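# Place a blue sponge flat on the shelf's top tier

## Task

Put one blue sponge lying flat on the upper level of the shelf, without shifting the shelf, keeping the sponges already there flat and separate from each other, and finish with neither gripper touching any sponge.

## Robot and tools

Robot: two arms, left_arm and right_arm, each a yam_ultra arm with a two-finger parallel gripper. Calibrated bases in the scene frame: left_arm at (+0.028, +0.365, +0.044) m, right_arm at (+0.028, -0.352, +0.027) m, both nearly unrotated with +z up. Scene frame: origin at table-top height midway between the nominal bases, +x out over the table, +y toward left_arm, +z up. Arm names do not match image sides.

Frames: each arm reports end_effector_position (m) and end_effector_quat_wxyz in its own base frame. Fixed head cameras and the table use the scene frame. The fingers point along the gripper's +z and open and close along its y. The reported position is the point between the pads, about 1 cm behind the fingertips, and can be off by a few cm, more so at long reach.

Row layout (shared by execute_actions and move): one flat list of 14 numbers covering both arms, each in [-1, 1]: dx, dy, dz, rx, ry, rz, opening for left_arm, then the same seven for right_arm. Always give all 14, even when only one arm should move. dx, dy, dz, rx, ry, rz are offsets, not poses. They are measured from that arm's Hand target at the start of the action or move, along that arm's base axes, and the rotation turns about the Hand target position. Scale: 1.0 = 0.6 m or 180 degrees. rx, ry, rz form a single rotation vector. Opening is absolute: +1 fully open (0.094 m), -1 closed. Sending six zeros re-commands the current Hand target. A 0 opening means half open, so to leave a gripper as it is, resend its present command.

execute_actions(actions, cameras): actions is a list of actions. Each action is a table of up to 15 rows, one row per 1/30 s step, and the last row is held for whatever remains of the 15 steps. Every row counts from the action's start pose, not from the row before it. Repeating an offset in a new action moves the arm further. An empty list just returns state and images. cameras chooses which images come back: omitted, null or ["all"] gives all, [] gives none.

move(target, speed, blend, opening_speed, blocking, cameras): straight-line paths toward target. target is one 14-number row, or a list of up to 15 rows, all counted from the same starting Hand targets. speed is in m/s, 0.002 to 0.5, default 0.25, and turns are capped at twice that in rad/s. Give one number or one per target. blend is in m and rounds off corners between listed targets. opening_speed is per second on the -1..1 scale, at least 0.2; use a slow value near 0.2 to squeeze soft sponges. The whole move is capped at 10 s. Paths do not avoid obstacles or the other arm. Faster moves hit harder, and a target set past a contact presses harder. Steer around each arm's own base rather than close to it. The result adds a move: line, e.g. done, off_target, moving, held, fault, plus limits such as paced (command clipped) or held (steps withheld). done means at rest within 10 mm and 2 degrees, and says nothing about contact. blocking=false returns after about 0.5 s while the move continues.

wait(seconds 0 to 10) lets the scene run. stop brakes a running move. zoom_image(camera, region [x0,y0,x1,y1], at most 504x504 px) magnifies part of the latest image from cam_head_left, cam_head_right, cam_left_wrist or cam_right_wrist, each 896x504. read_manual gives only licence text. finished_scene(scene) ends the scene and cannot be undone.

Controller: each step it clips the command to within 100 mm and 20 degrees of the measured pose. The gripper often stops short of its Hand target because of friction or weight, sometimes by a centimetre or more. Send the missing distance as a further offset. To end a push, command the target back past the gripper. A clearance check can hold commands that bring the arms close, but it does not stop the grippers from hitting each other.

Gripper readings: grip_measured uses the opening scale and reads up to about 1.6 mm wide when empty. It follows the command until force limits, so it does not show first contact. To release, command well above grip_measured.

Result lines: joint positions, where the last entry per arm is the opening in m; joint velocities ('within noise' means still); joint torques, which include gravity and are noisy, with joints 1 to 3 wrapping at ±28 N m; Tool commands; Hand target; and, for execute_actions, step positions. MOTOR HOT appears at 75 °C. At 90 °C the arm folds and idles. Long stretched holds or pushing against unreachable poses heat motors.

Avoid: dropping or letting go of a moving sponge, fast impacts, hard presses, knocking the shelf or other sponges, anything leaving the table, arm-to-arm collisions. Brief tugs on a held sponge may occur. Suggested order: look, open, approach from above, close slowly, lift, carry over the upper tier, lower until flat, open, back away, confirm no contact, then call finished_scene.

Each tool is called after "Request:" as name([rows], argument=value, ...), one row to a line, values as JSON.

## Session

Request:
execute_actions(actions=[], cameras=["cam_head_left","cam_head_right"])

Scene clock: 0.00 s.
left_arm: end_effector_position=(+0.4062, +0.0450, +0.1053) grip_measured=+1.000 end_effector_quat_wxyz=(+0.570, -0.097, +0.805, +0.133) | right_arm: end_effector_position=(+0.4027, -0.0245, +0.1138) grip_measured=+1.000 end_effector_quat_wxyz=(+0.606, +0.063, +0.791, -0.059)
Joint positions: left_arm=[-0.056 1.587 0.449 0.792 -0.383 -0.025 0.094] | right_arm=[0.02 1.559 0.378 0.914 0.19 0.035 0.094]
Joint velocities: within noise
Joint torques (N m): no reading
Motor temperatures (°C): left_arm=[26 27 28 25 24 27 28] | right_arm=[27 29 26 27 27 28 28]
Heat: left arm: 28 °C; right arm: 29 °C.
Hand target: left_arm +0.4116, +0.0458, +0.1221; +0.590, -0.105, +0.790, +0.131 | right_arm +0.4073, -0.0259, +0.1300; +0.624, +0.070, +0.776, -0.058
Tool commands: left_gripper/opening=+1.0 right_gripper/opening=+1.0
Images, in order (width x height): cam_head_left 896x504, cam_head_right 896x504.

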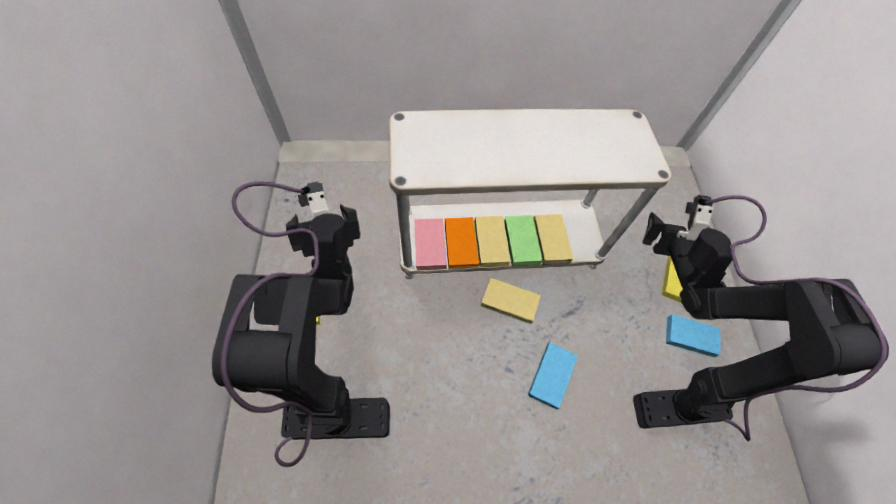

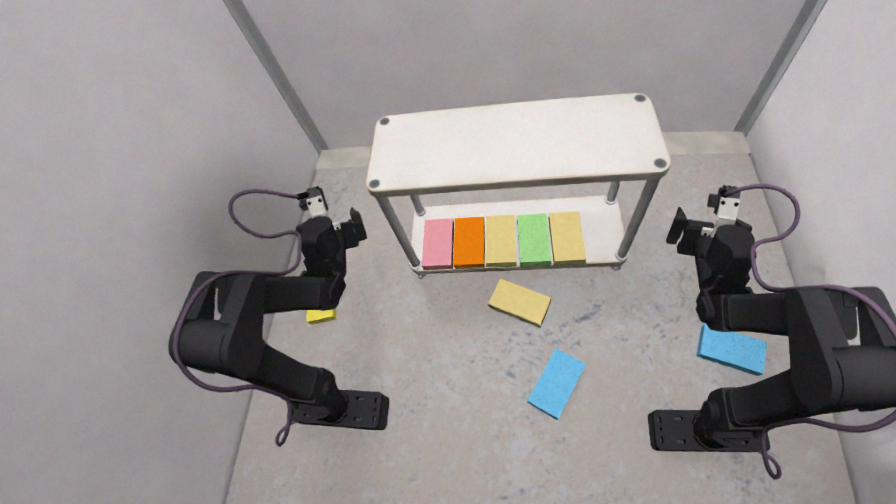

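Request:
move([
  [-0.319,-0.043,0.13,-0.09,0.404,-0.072,1,0,0,0,0,0,0,1],
  [-0.436,-0.36,0.083,0.011,0.422,-0.205,1,0,0,0,0,0,0,1],
  [-0.54,-0.80,0,0.011,0.422,-0.205,1,0,0,0,0,0,0,1],
], blend=0.04)

Scene clock: 6.97 s.
left_arm: end_effector_position=(+0.0813, -0.4279, +0.1143) grip_measured=+1.000 end_effector_quat_wxyz=(-0.010, +0.252, +0.968, +0.010) | right_arm: end_effector_position=(+0.4027, -0.0245, +0.1138) grip_measured=+1.000 end_effector_quat_wxyz=(+0.606, +0.063, +0.791, -0.059)
Joint positions: left_arm=[-1.381 2.293 2.236 -1.541 0.01 -0.872 0.094] | right_arm=[0.02 1.559 0.378 0.914 0.19 0.035 0.094]
Joint velocities: within noise
Joint torques (N m): left_arm=[0.14 -8.4 8.35 0.08 -0.03 -0.1] | right_arm=[-0.09 -5.91 5.16 2.2 -0.01 0]
Motor temperatures (°C): left_arm=[26 27 29 25 24 27 28] | right_arm=[27 29 27 29 27 28 28]
Heat: left arm: 29 °C; right arm: 29 °C.
Hand target: left_arm +0.0876, -0.4342, +0.1221; -0.001, +0.242, +0.970, +0.000 | right_arm +0.4073, -0.0259, +0.1300; +0.624, +0.070, +0.776, -0.058
Off the commanded pose: left_arm 0.012 m, 2 deg | right_arm 0.017 m, 3 deg.
move: off_target (left_arm, right_arm)

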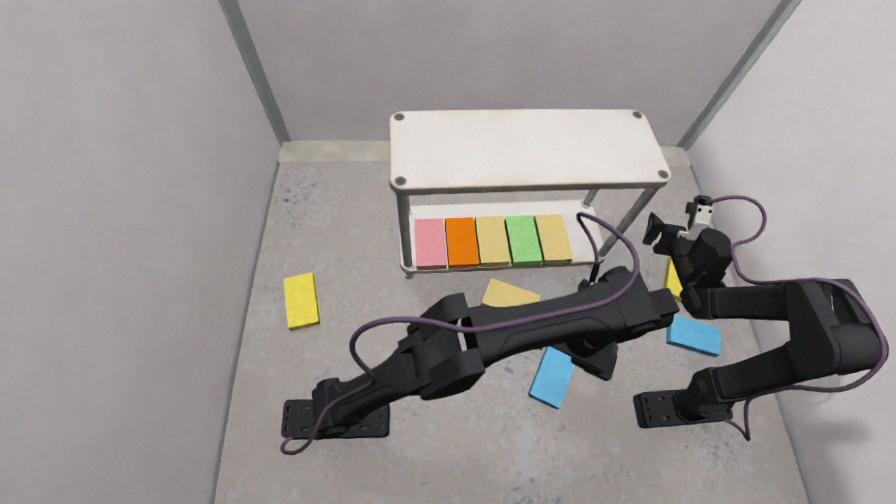

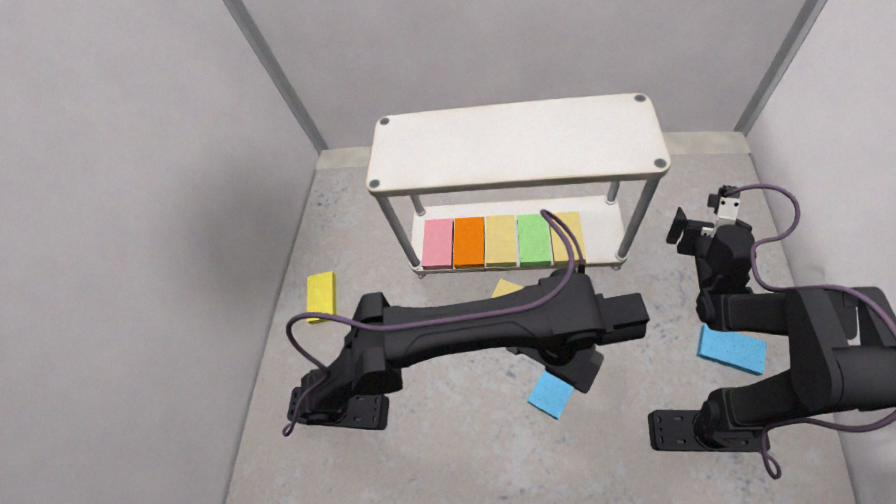

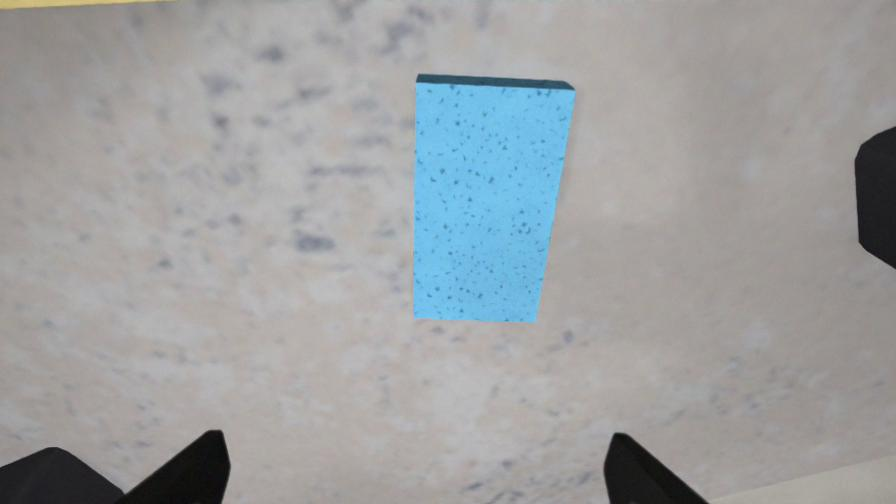

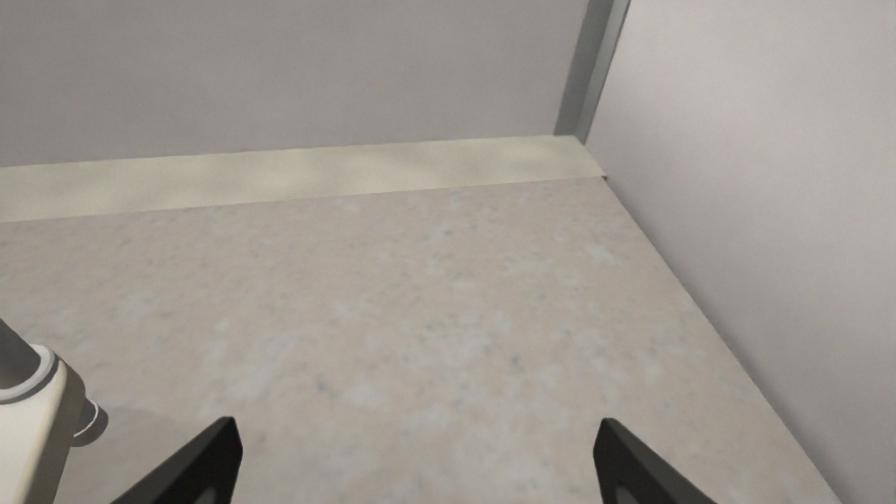

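Request:
move([
  [-0.019,-0.042,-0.252,0,0,-0.01,1,0,0,0,0,0,0,1],
], speed=0.15, cameras=["cam_left_wrist"])

Scene clock: 9.83 s.
left_arm: end_effector_position=(+0.0794, -0.4556, -0.0260) grip_measured=+1.000 end_effector_quat_wxyz=(-0.007, +0.258, +0.966, +0.004) | right_arm: end_effector_position=(+0.4027, -0.0245, +0.1138) grip_measured=+1.000 end_effector_quat_wxyz=(+0.606, +0.063, +0.791, -0.059)
Joint positions: left_arm=[-1.397 2.445 1.941 -1.081 0.01 -0.875 0.094] | right_arm=[0.02 1.559 0.378 0.914 0.19 0.035 0.094]
Joint velocities: within noise
Joint torques (N m): left_arm=[-0.4 -9.84 3.95 0.38 -0.04 -0.08] | right_arm=[-0.09 -5.93 5.15 2.2 -0.01 0]
Motor temperatures (°C): left_arm=[26 28 29 25 24 27 28] | right_arm=[27 30 27 30 27 28 28]
Heat: left arm: 29 °C; right arm: 30 °C.
Hand target: left_arm +0.0762, -0.4594, -0.0291; -0.001, +0.257, +0.966, +0.000 | right_arm +0.4073, -0.0259, +0.1300; +0.624, +0.070, +0.776, -0.058
Off the commanded pose: left_arm 0.006 m, 1 deg | right_arm 0.017 m, 3 deg.
move: off_target (right_arm)
Images, in order (width x height): cam_left_wrist 896x504.

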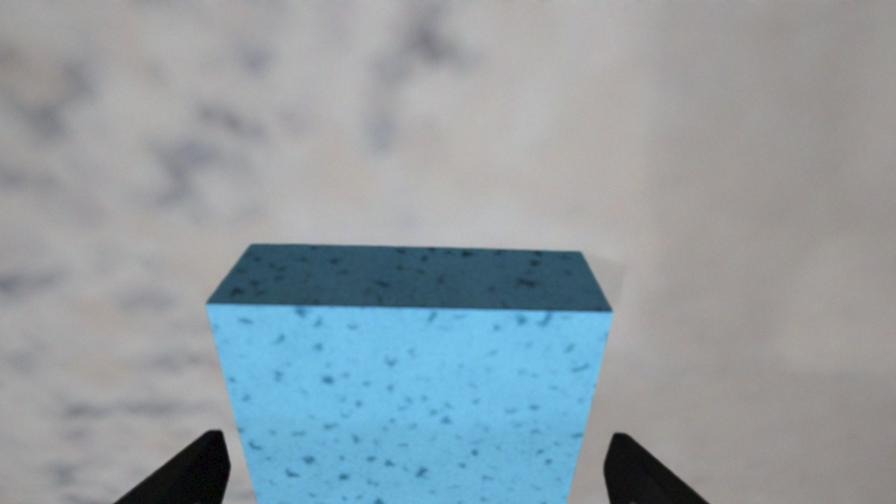

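Request:
move([
  [0,0,0,0,0,0,0.1,0,0,0,0,0,0,1],
  [0,0,0.08,0,0,0,0.1,0,0,0,0,0,0,1],
  [0.01,0.219,0.08,0,0,-0.253,0.1,0,0,0,0,0,0,1],
  [0.01,0.219,0.005,0,0,-0.253,0.1,0,0,0,0,0,0,1],
], speed=[0.1,0.15,0.25,0.06], opening_speed=0.8, blend=[0,0.02,0.01,0], cameras=["cam_left_wrist","cam_head_left"])

Scene clock: 15.30 s.
left_arm: end_effector_position=(+0.0762, -0.3272, -0.0227) grip_measured=+0.331 end_effector_quat_wxyz=(-0.009, +0.612, +0.791, +0.001) | right_arm: end_effector_position=(+0.4027, -0.0245, +0.1138) grip_measured=+1.000 end_effector_quat_wxyz=(+0.606, +0.063, +0.791, -0.059)
Joint positions: left_arm=[-1.34 1.986 1.183 -0.783 0.01 -0.024 0.063] | right_arm=[0.02 1.559 0.378 0.914 0.19 0.035 0.094]
Joint velocities: within noise
Joint torques (N m): left_arm=[0.53 -6.3 3.14 0.43 -0.03 0.06] | right_arm=[-0.09 -5.91 5.16 2.2 -0.01 0]
Motor temperatures (°C): left_arm=[26 29 29 25 24 27 28] | right_arm=[27 30 27 31 27 28 28]
Heat: left arm: 29 °C; right arm: 31 °C.
Hand target: left_arm +0.0822, -0.3280, -0.0261; -0.001, +0.611, +0.791, +0.000 | right_arm +0.4073, -0.0259, +0.1300; +0.624, +0.070, +0.776, -0.058
Off the commanded pose: left_arm 0.007 m, 1 deg | right_arm 0.017 m, 3 deg.
move: off_target (right_arm)
Images, in order (width x height): cam_head_left 896x504, cam_left_wrist 896x504.

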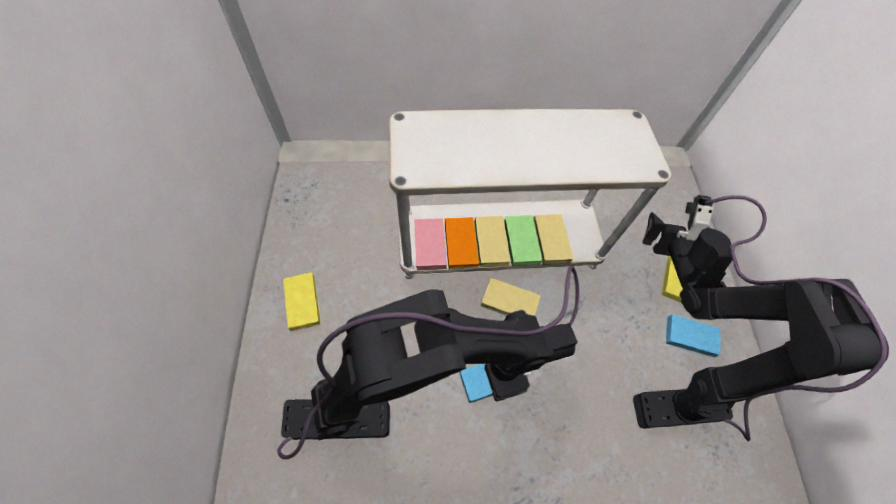

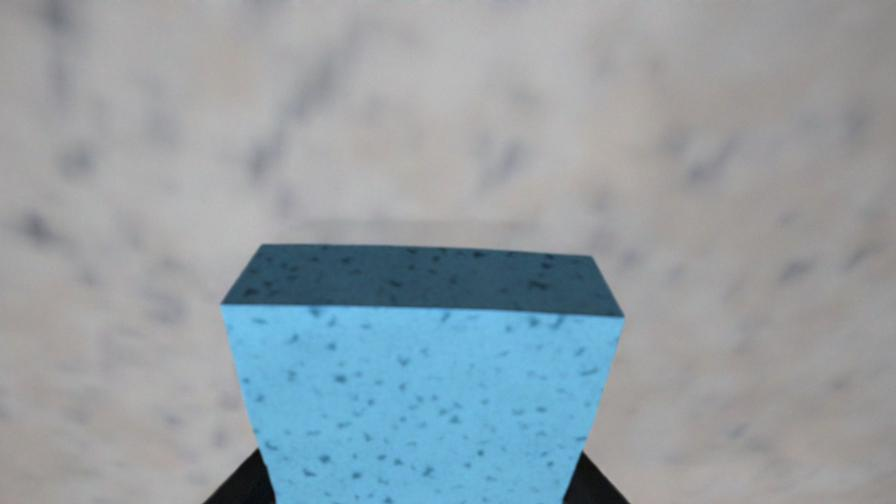

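Request:
move([
  [0,0,-0.006,0,0,0,0.1,0,0,0,0,0,0,1],
  [0,0,-0.006,0,0,0,1,0,0,0,0,0,0,1],
  [0,-0.003,0.002,-0.215,-0.058,0,1,0,0,0,0,0,0,1],
  [0,-0.003,0.002,-0.215,-0.058,0,0.1,0,0,0,0,0,0,1],
], speed=0.22, opening_speed=1, cameras=["cam_left_wrist","cam_head_left"])

Scene clock: 22.10 s.
left_arm: end_effector_position=(+0.0766, -0.3259, -0.0285) grip_measured=+0.350 end_effector_quat_wxyz=(+0.253, +0.585, +0.744, -0.202) | right_arm: end_effector_position=(+0.4027, -0.0245, +0.1138) grip_measured=+1.000 end_effector_quat_wxyz=(+0.606, +0.063, +0.791, -0.059)
Joint positions: left_arm=[-1.344 1.676 0.43 0.334 -0.003 -0.011 0.063] | right_arm=[0.02 1.559 0.378 0.914 0.19 0.035 0.094]
Joint velocities: within noise
Joint torques (N m): left_arm=[-0.13 -3.4 2.51 1.7 -0.13 -0.05] | right_arm=[-0.1 -5.91 5.16 2.19 -0.01 0]
Motor temperatures (°C): left_arm=[26 29 29 26 24 27 28] | right_arm=[27 30 27 32 27 28 28]
Heat: left arm: 29 °C; right arm: 32 °C.
Hand target: left_arm +0.0822, -0.3298, -0.0249; +0.272, +0.575, +0.744, -0.207 | right_arm +0.4073, -0.0259, +0.1300; +0.624, +0.070, +0.776, -0.058
Off the commanded pose: left_arm 0.008 m, 3 deg | right_arm 0.017 m, 3 deg.
move: off_target (left_arm, right_arm); target 4's new opening was sent with left_arm's hand 0.008 m and 3 deg from that target
Images, in order (width x height): cam_head_left 896x504, cam_left_wrist 896x504.

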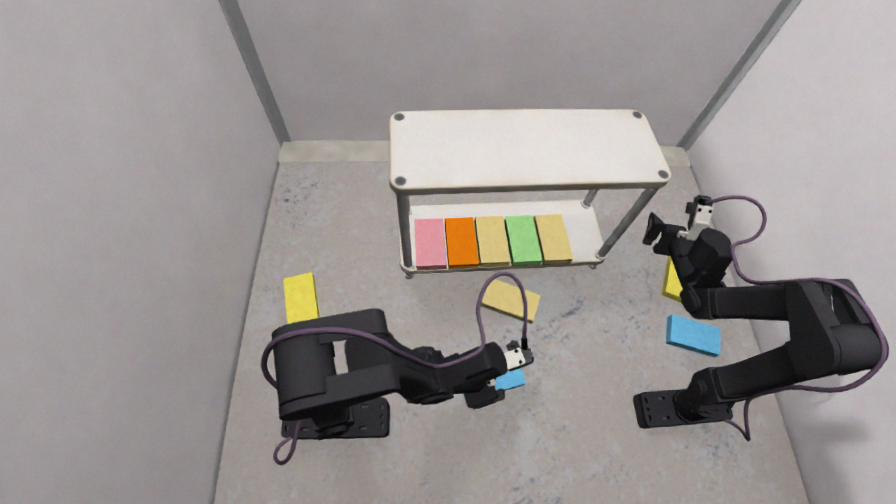

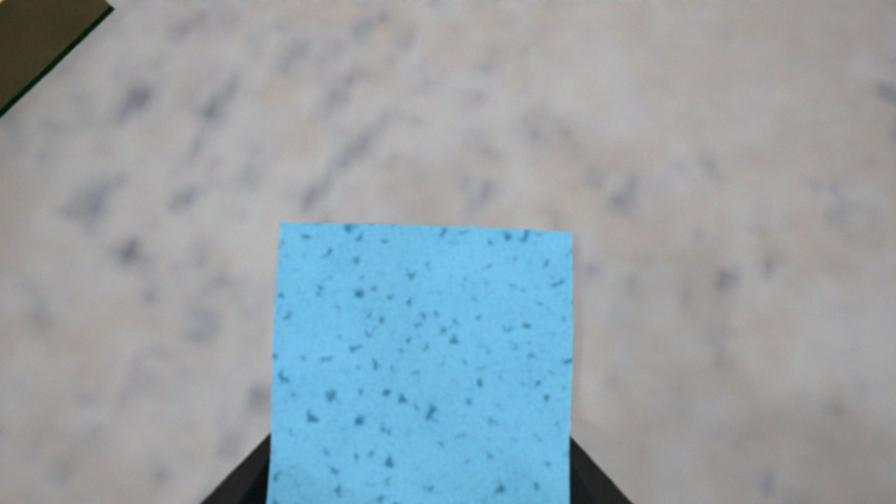

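Request:
move([
  [0,0,0.708,0,0,0,0.1,0,0,0,0,0,0,1],
  [0.32,0.25,0.708,0,0,0.247,0.1,0,0,0,0,0,0,1],
  [0.527,0.155,0.615,0,0,0.247,0.1,0,0,0,0,0,0,1],
], speed=0.28, blend=0.04)

Scene clock: 27.97 s.
left_arm: end_effector_position=(+0.3899, -0.2373, +0.3270) grip_measured=+0.348 end_effector_quat_wxyz=(+0.302, +0.253, +0.915, -0.082) | right_arm: end_effector_position=(+0.4027, -0.0245, +0.1138) grip_measured=+1.000 end_effector_quat_wxyz=(+0.606, +0.063, +0.791, -0.059)
Joint positions: left_arm=[-0.553 1.94 2.397 -1.391 -0.01 -0.01 0.063] | right_arm=[0.02 1.559 0.378 0.914 0.19 0.035 0.094]
Joint velocities: within noise
Joint torques (N m): left_arm=[0.55 -6.08 7.91 1.34 0.09 0.05] | right_arm=[-0.1 -5.91 5.16 2.2 -0.01 0]
Motor temperatures (°C): left_arm=[26 29 29 26 24 27 28] | right_arm=[27 30 27 33 27 28 28]
Heat: left arm: 29 °C; right arm: 33 °C.
Hand target: left_arm +0.3984, -0.2368, +0.3441; +0.330, +0.251, +0.906, -0.089 | right_arm +0.4073, -0.0259, +0.1300; +0.624, +0.070, +0.776, -0.058
Off the commanded pose: left_arm 0.019 m, 3 deg | right_arm 0.017 m, 3 deg.
move: off_target (left_arm, right_arm)

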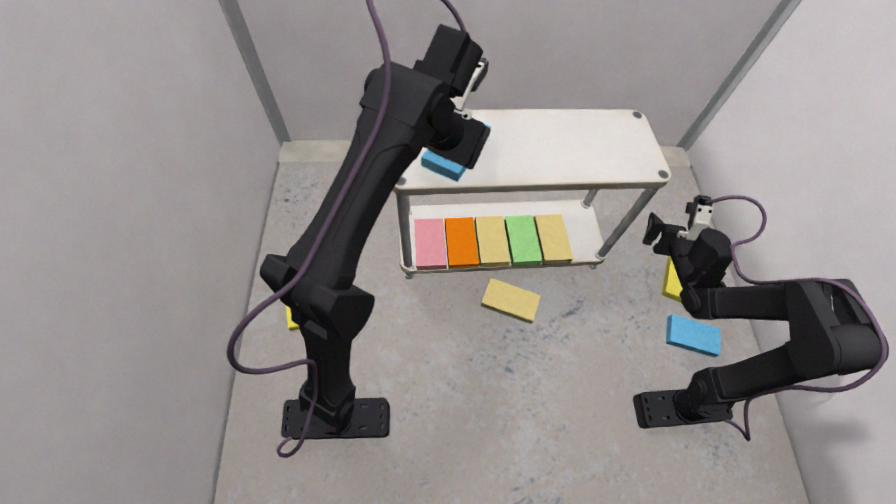

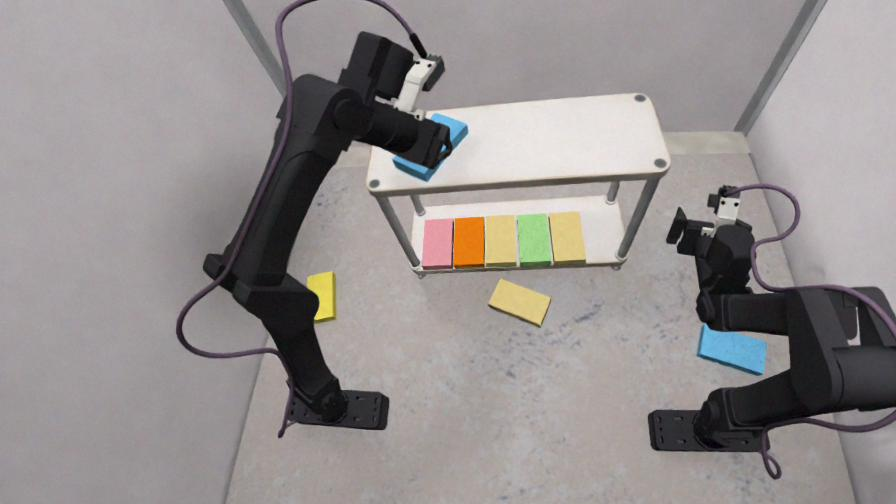

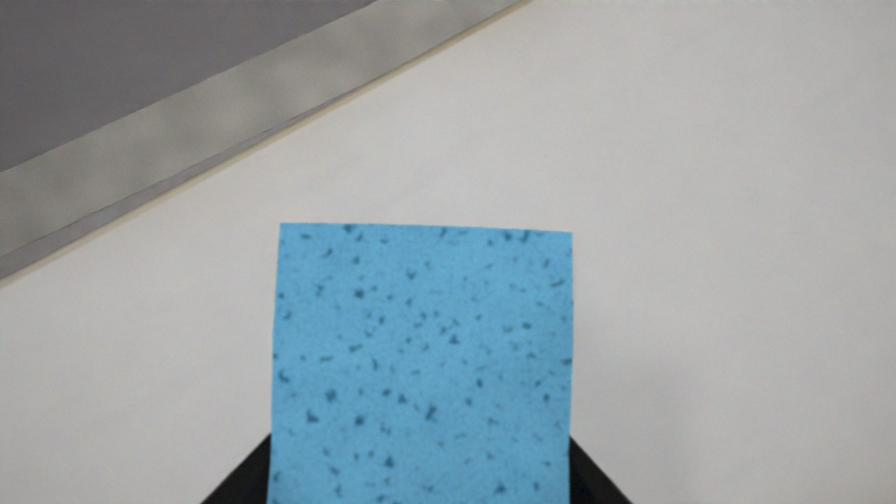

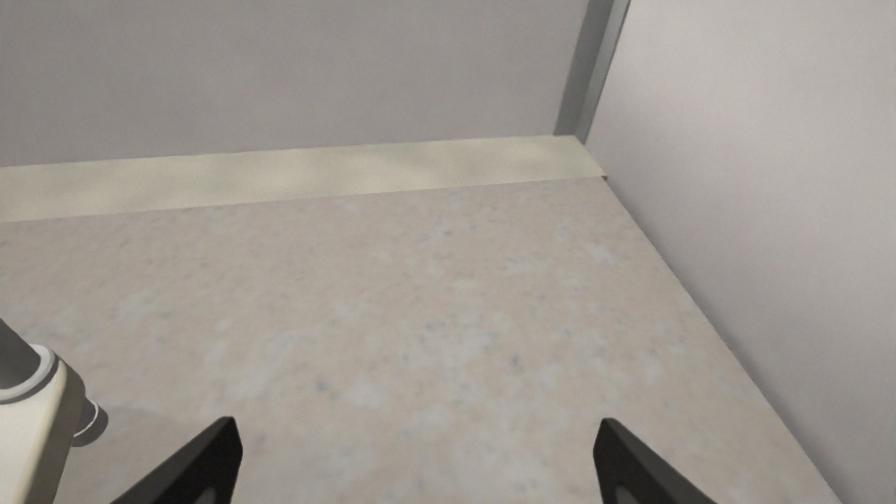

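Request:
move(target=[0,0,-0.047,0,0,0,0.1,0,0,0,0,0,0,1], speed=0.04, cameras=["cam_head_right"])

Request:
zoom_image(camera="cam_head_right", region=[340, 60, 540, 230])

Scene clock: 29.37 s.
left_arm: end_effector_position=(+0.3937, -0.2403, +0.3267) grip_measured=+0.348 end_effector_quat_wxyz=(+0.337, +0.250, +0.903, -0.094) | right_arm: end_effector_position=(+0.4027, -0.0245, +0.1138) grip_measured=+1.000 end_effector_quat_wxyz=(+0.606, +0.063, +0.791, -0.059)
Joint positions: left_arm=[-0.553 1.836 2.188 -1.208 -0.007 -0.01 0.063] | right_arm=[0.02 1.559 0.378 0.914 0.19 0.035 0.094]
Joint velocities: within noise
Joint torques (N m): left_arm=[0.59 -6.04 2.22 1.42 0.08 0.05] | right_arm=[-0.1 -5.91 5.16 2.2 -0.01 0]
Motor temperatures (°C): left_arm=[26 29 29 27 24 27 28] | right_arm=[27 30 27 33 27 28 28]
Heat: left arm: 29 °C; right arm: 33 °C.
Hand target: left_arm +0.3984, -0.2368, +0.3159; +0.330, +0.251, +0.906, -0.089 | right_arm +0.4073, -0.0259, +0.1300; +0.624, +0.070, +0.776, -0.058
Off the commanded pose: left_arm 0.012 m, 1 deg | right_arm 0.017 m, 3 deg.
move: off_target (left_arm, right_arm)
Images, in order (width x height): cam_head_right 896x504.

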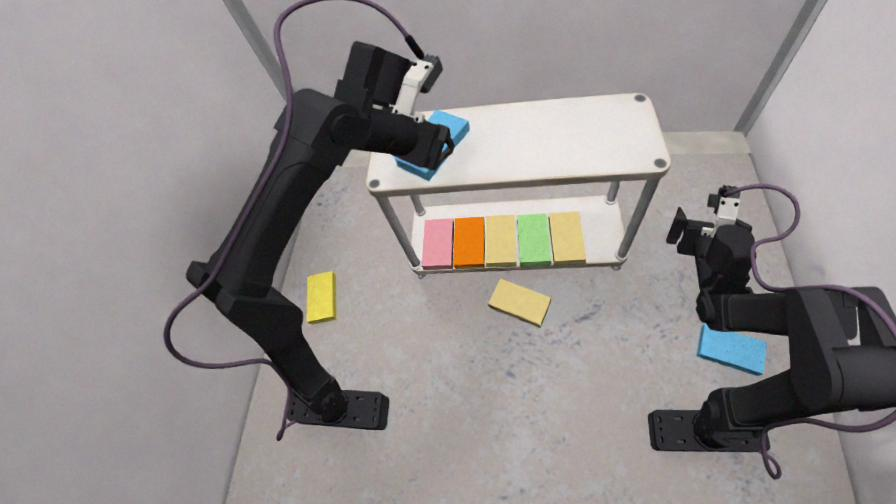

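Scaled by 2.520 from the camera's 896x504 image, which has a finer 1280x720 frame.

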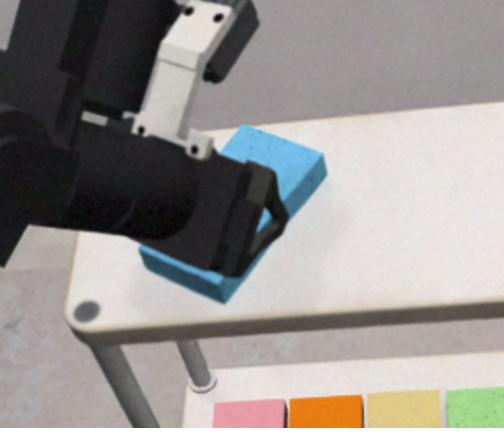

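Same contact. Release.

Request:
move([
  [0,0,0.012,0,0,0,0.1,0,0,0,0,0,0,1],
  [0,0,0.012,0,0,0,0.9,0,0,0,0,0,0,1],
  [-0.05,0.04,0.15,0,0,0,0.9,0,0,0,0,0,0,1],
], speed=[0.05,0.05,0.14], opening_speed=1, cameras=["cam_head_left","cam_head_right","cam_left_wrist"])

Scene clock: 33.40 s.
left_arm: end_effector_position=(+0.3730, -0.2189, +0.4005) grip_measured=+0.897 end_effector_quat_wxyz=(+0.373, +0.244, +0.890, -0.099) | right_arm: end_effector_position=(+0.4027, -0.0245, +0.1138) grip_measured=+1.000 end_effector_quat_wxyz=(+0.606, +0.063, +0.791, -0.059)
Joint positions: left_arm=[-0.536 1.952 2.707 -1.533 -0.007 0.002 0.089] | right_arm=[0.02 1.559 0.378 0.914 0.19 0.035 0.094]
Joint velocities: within noise
Joint torques (N m): left_arm=[0.49 -5.78 5.7 1.07 0.1 0.05] | right_arm=[-0.09 -5.91 5.16 2.2 -0.01 0]
Motor temperatures (°C): left_arm=[26 29 29 27 24 27 28] | right_arm=[27 30 27 33 27 28 28]
Heat: left arm: 29 °C; right arm: 33 °C.
Hand target: left_arm +0.3684, -0.2128, +0.4059; +0.330, +0.251, +0.906, -0.089 | right_arm +0.4073, -0.0259, +0.1300; +0.624, +0.070, +0.776, -0.058
Off the commanded pose: left_arm 0.009 m, 5 deg | right_arm 0.017 m, 3 deg.
joint sent to its limit (left arm) — joint 4 (wrist pitch), lower limit. The joint targets are off in position and orientation.
move: off_target (left_arm, right_arm)
Images, in order (width x height): cam_head_left 896x504, cam_head_right 896x504, cam_left_wrist 896x504.

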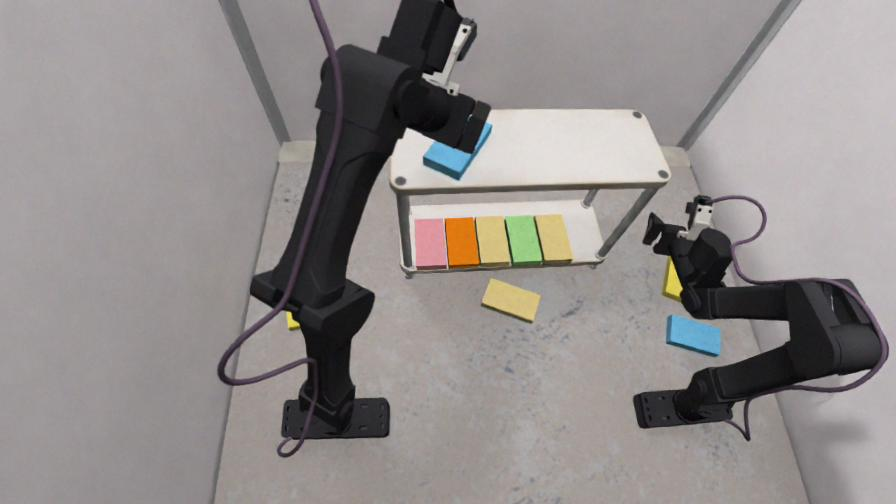

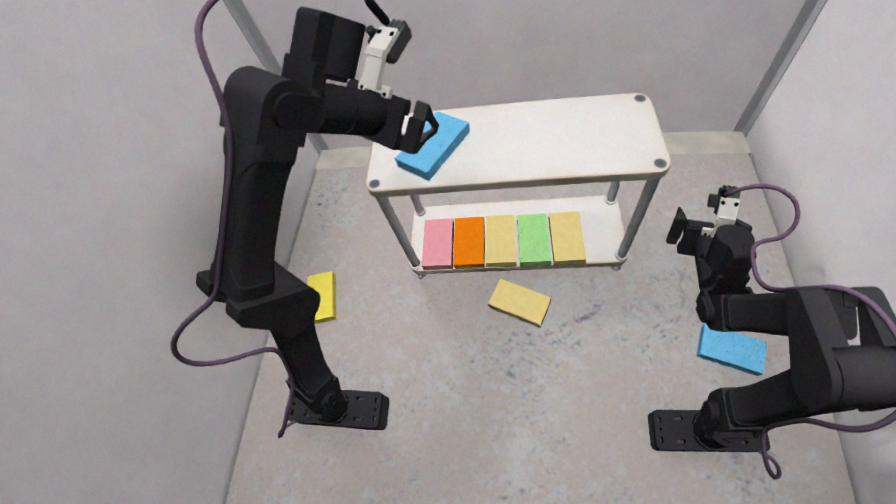

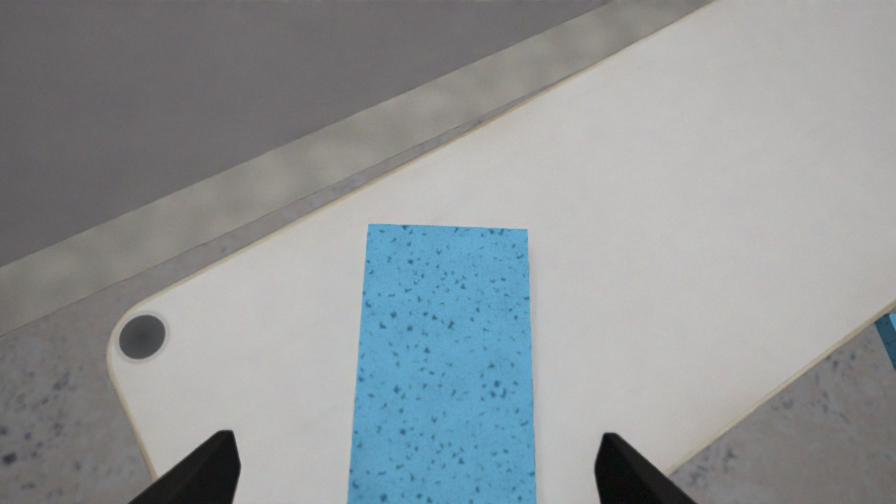

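Request:
finished_scene(scene=3, done=true)

The scene is finished: the task was done.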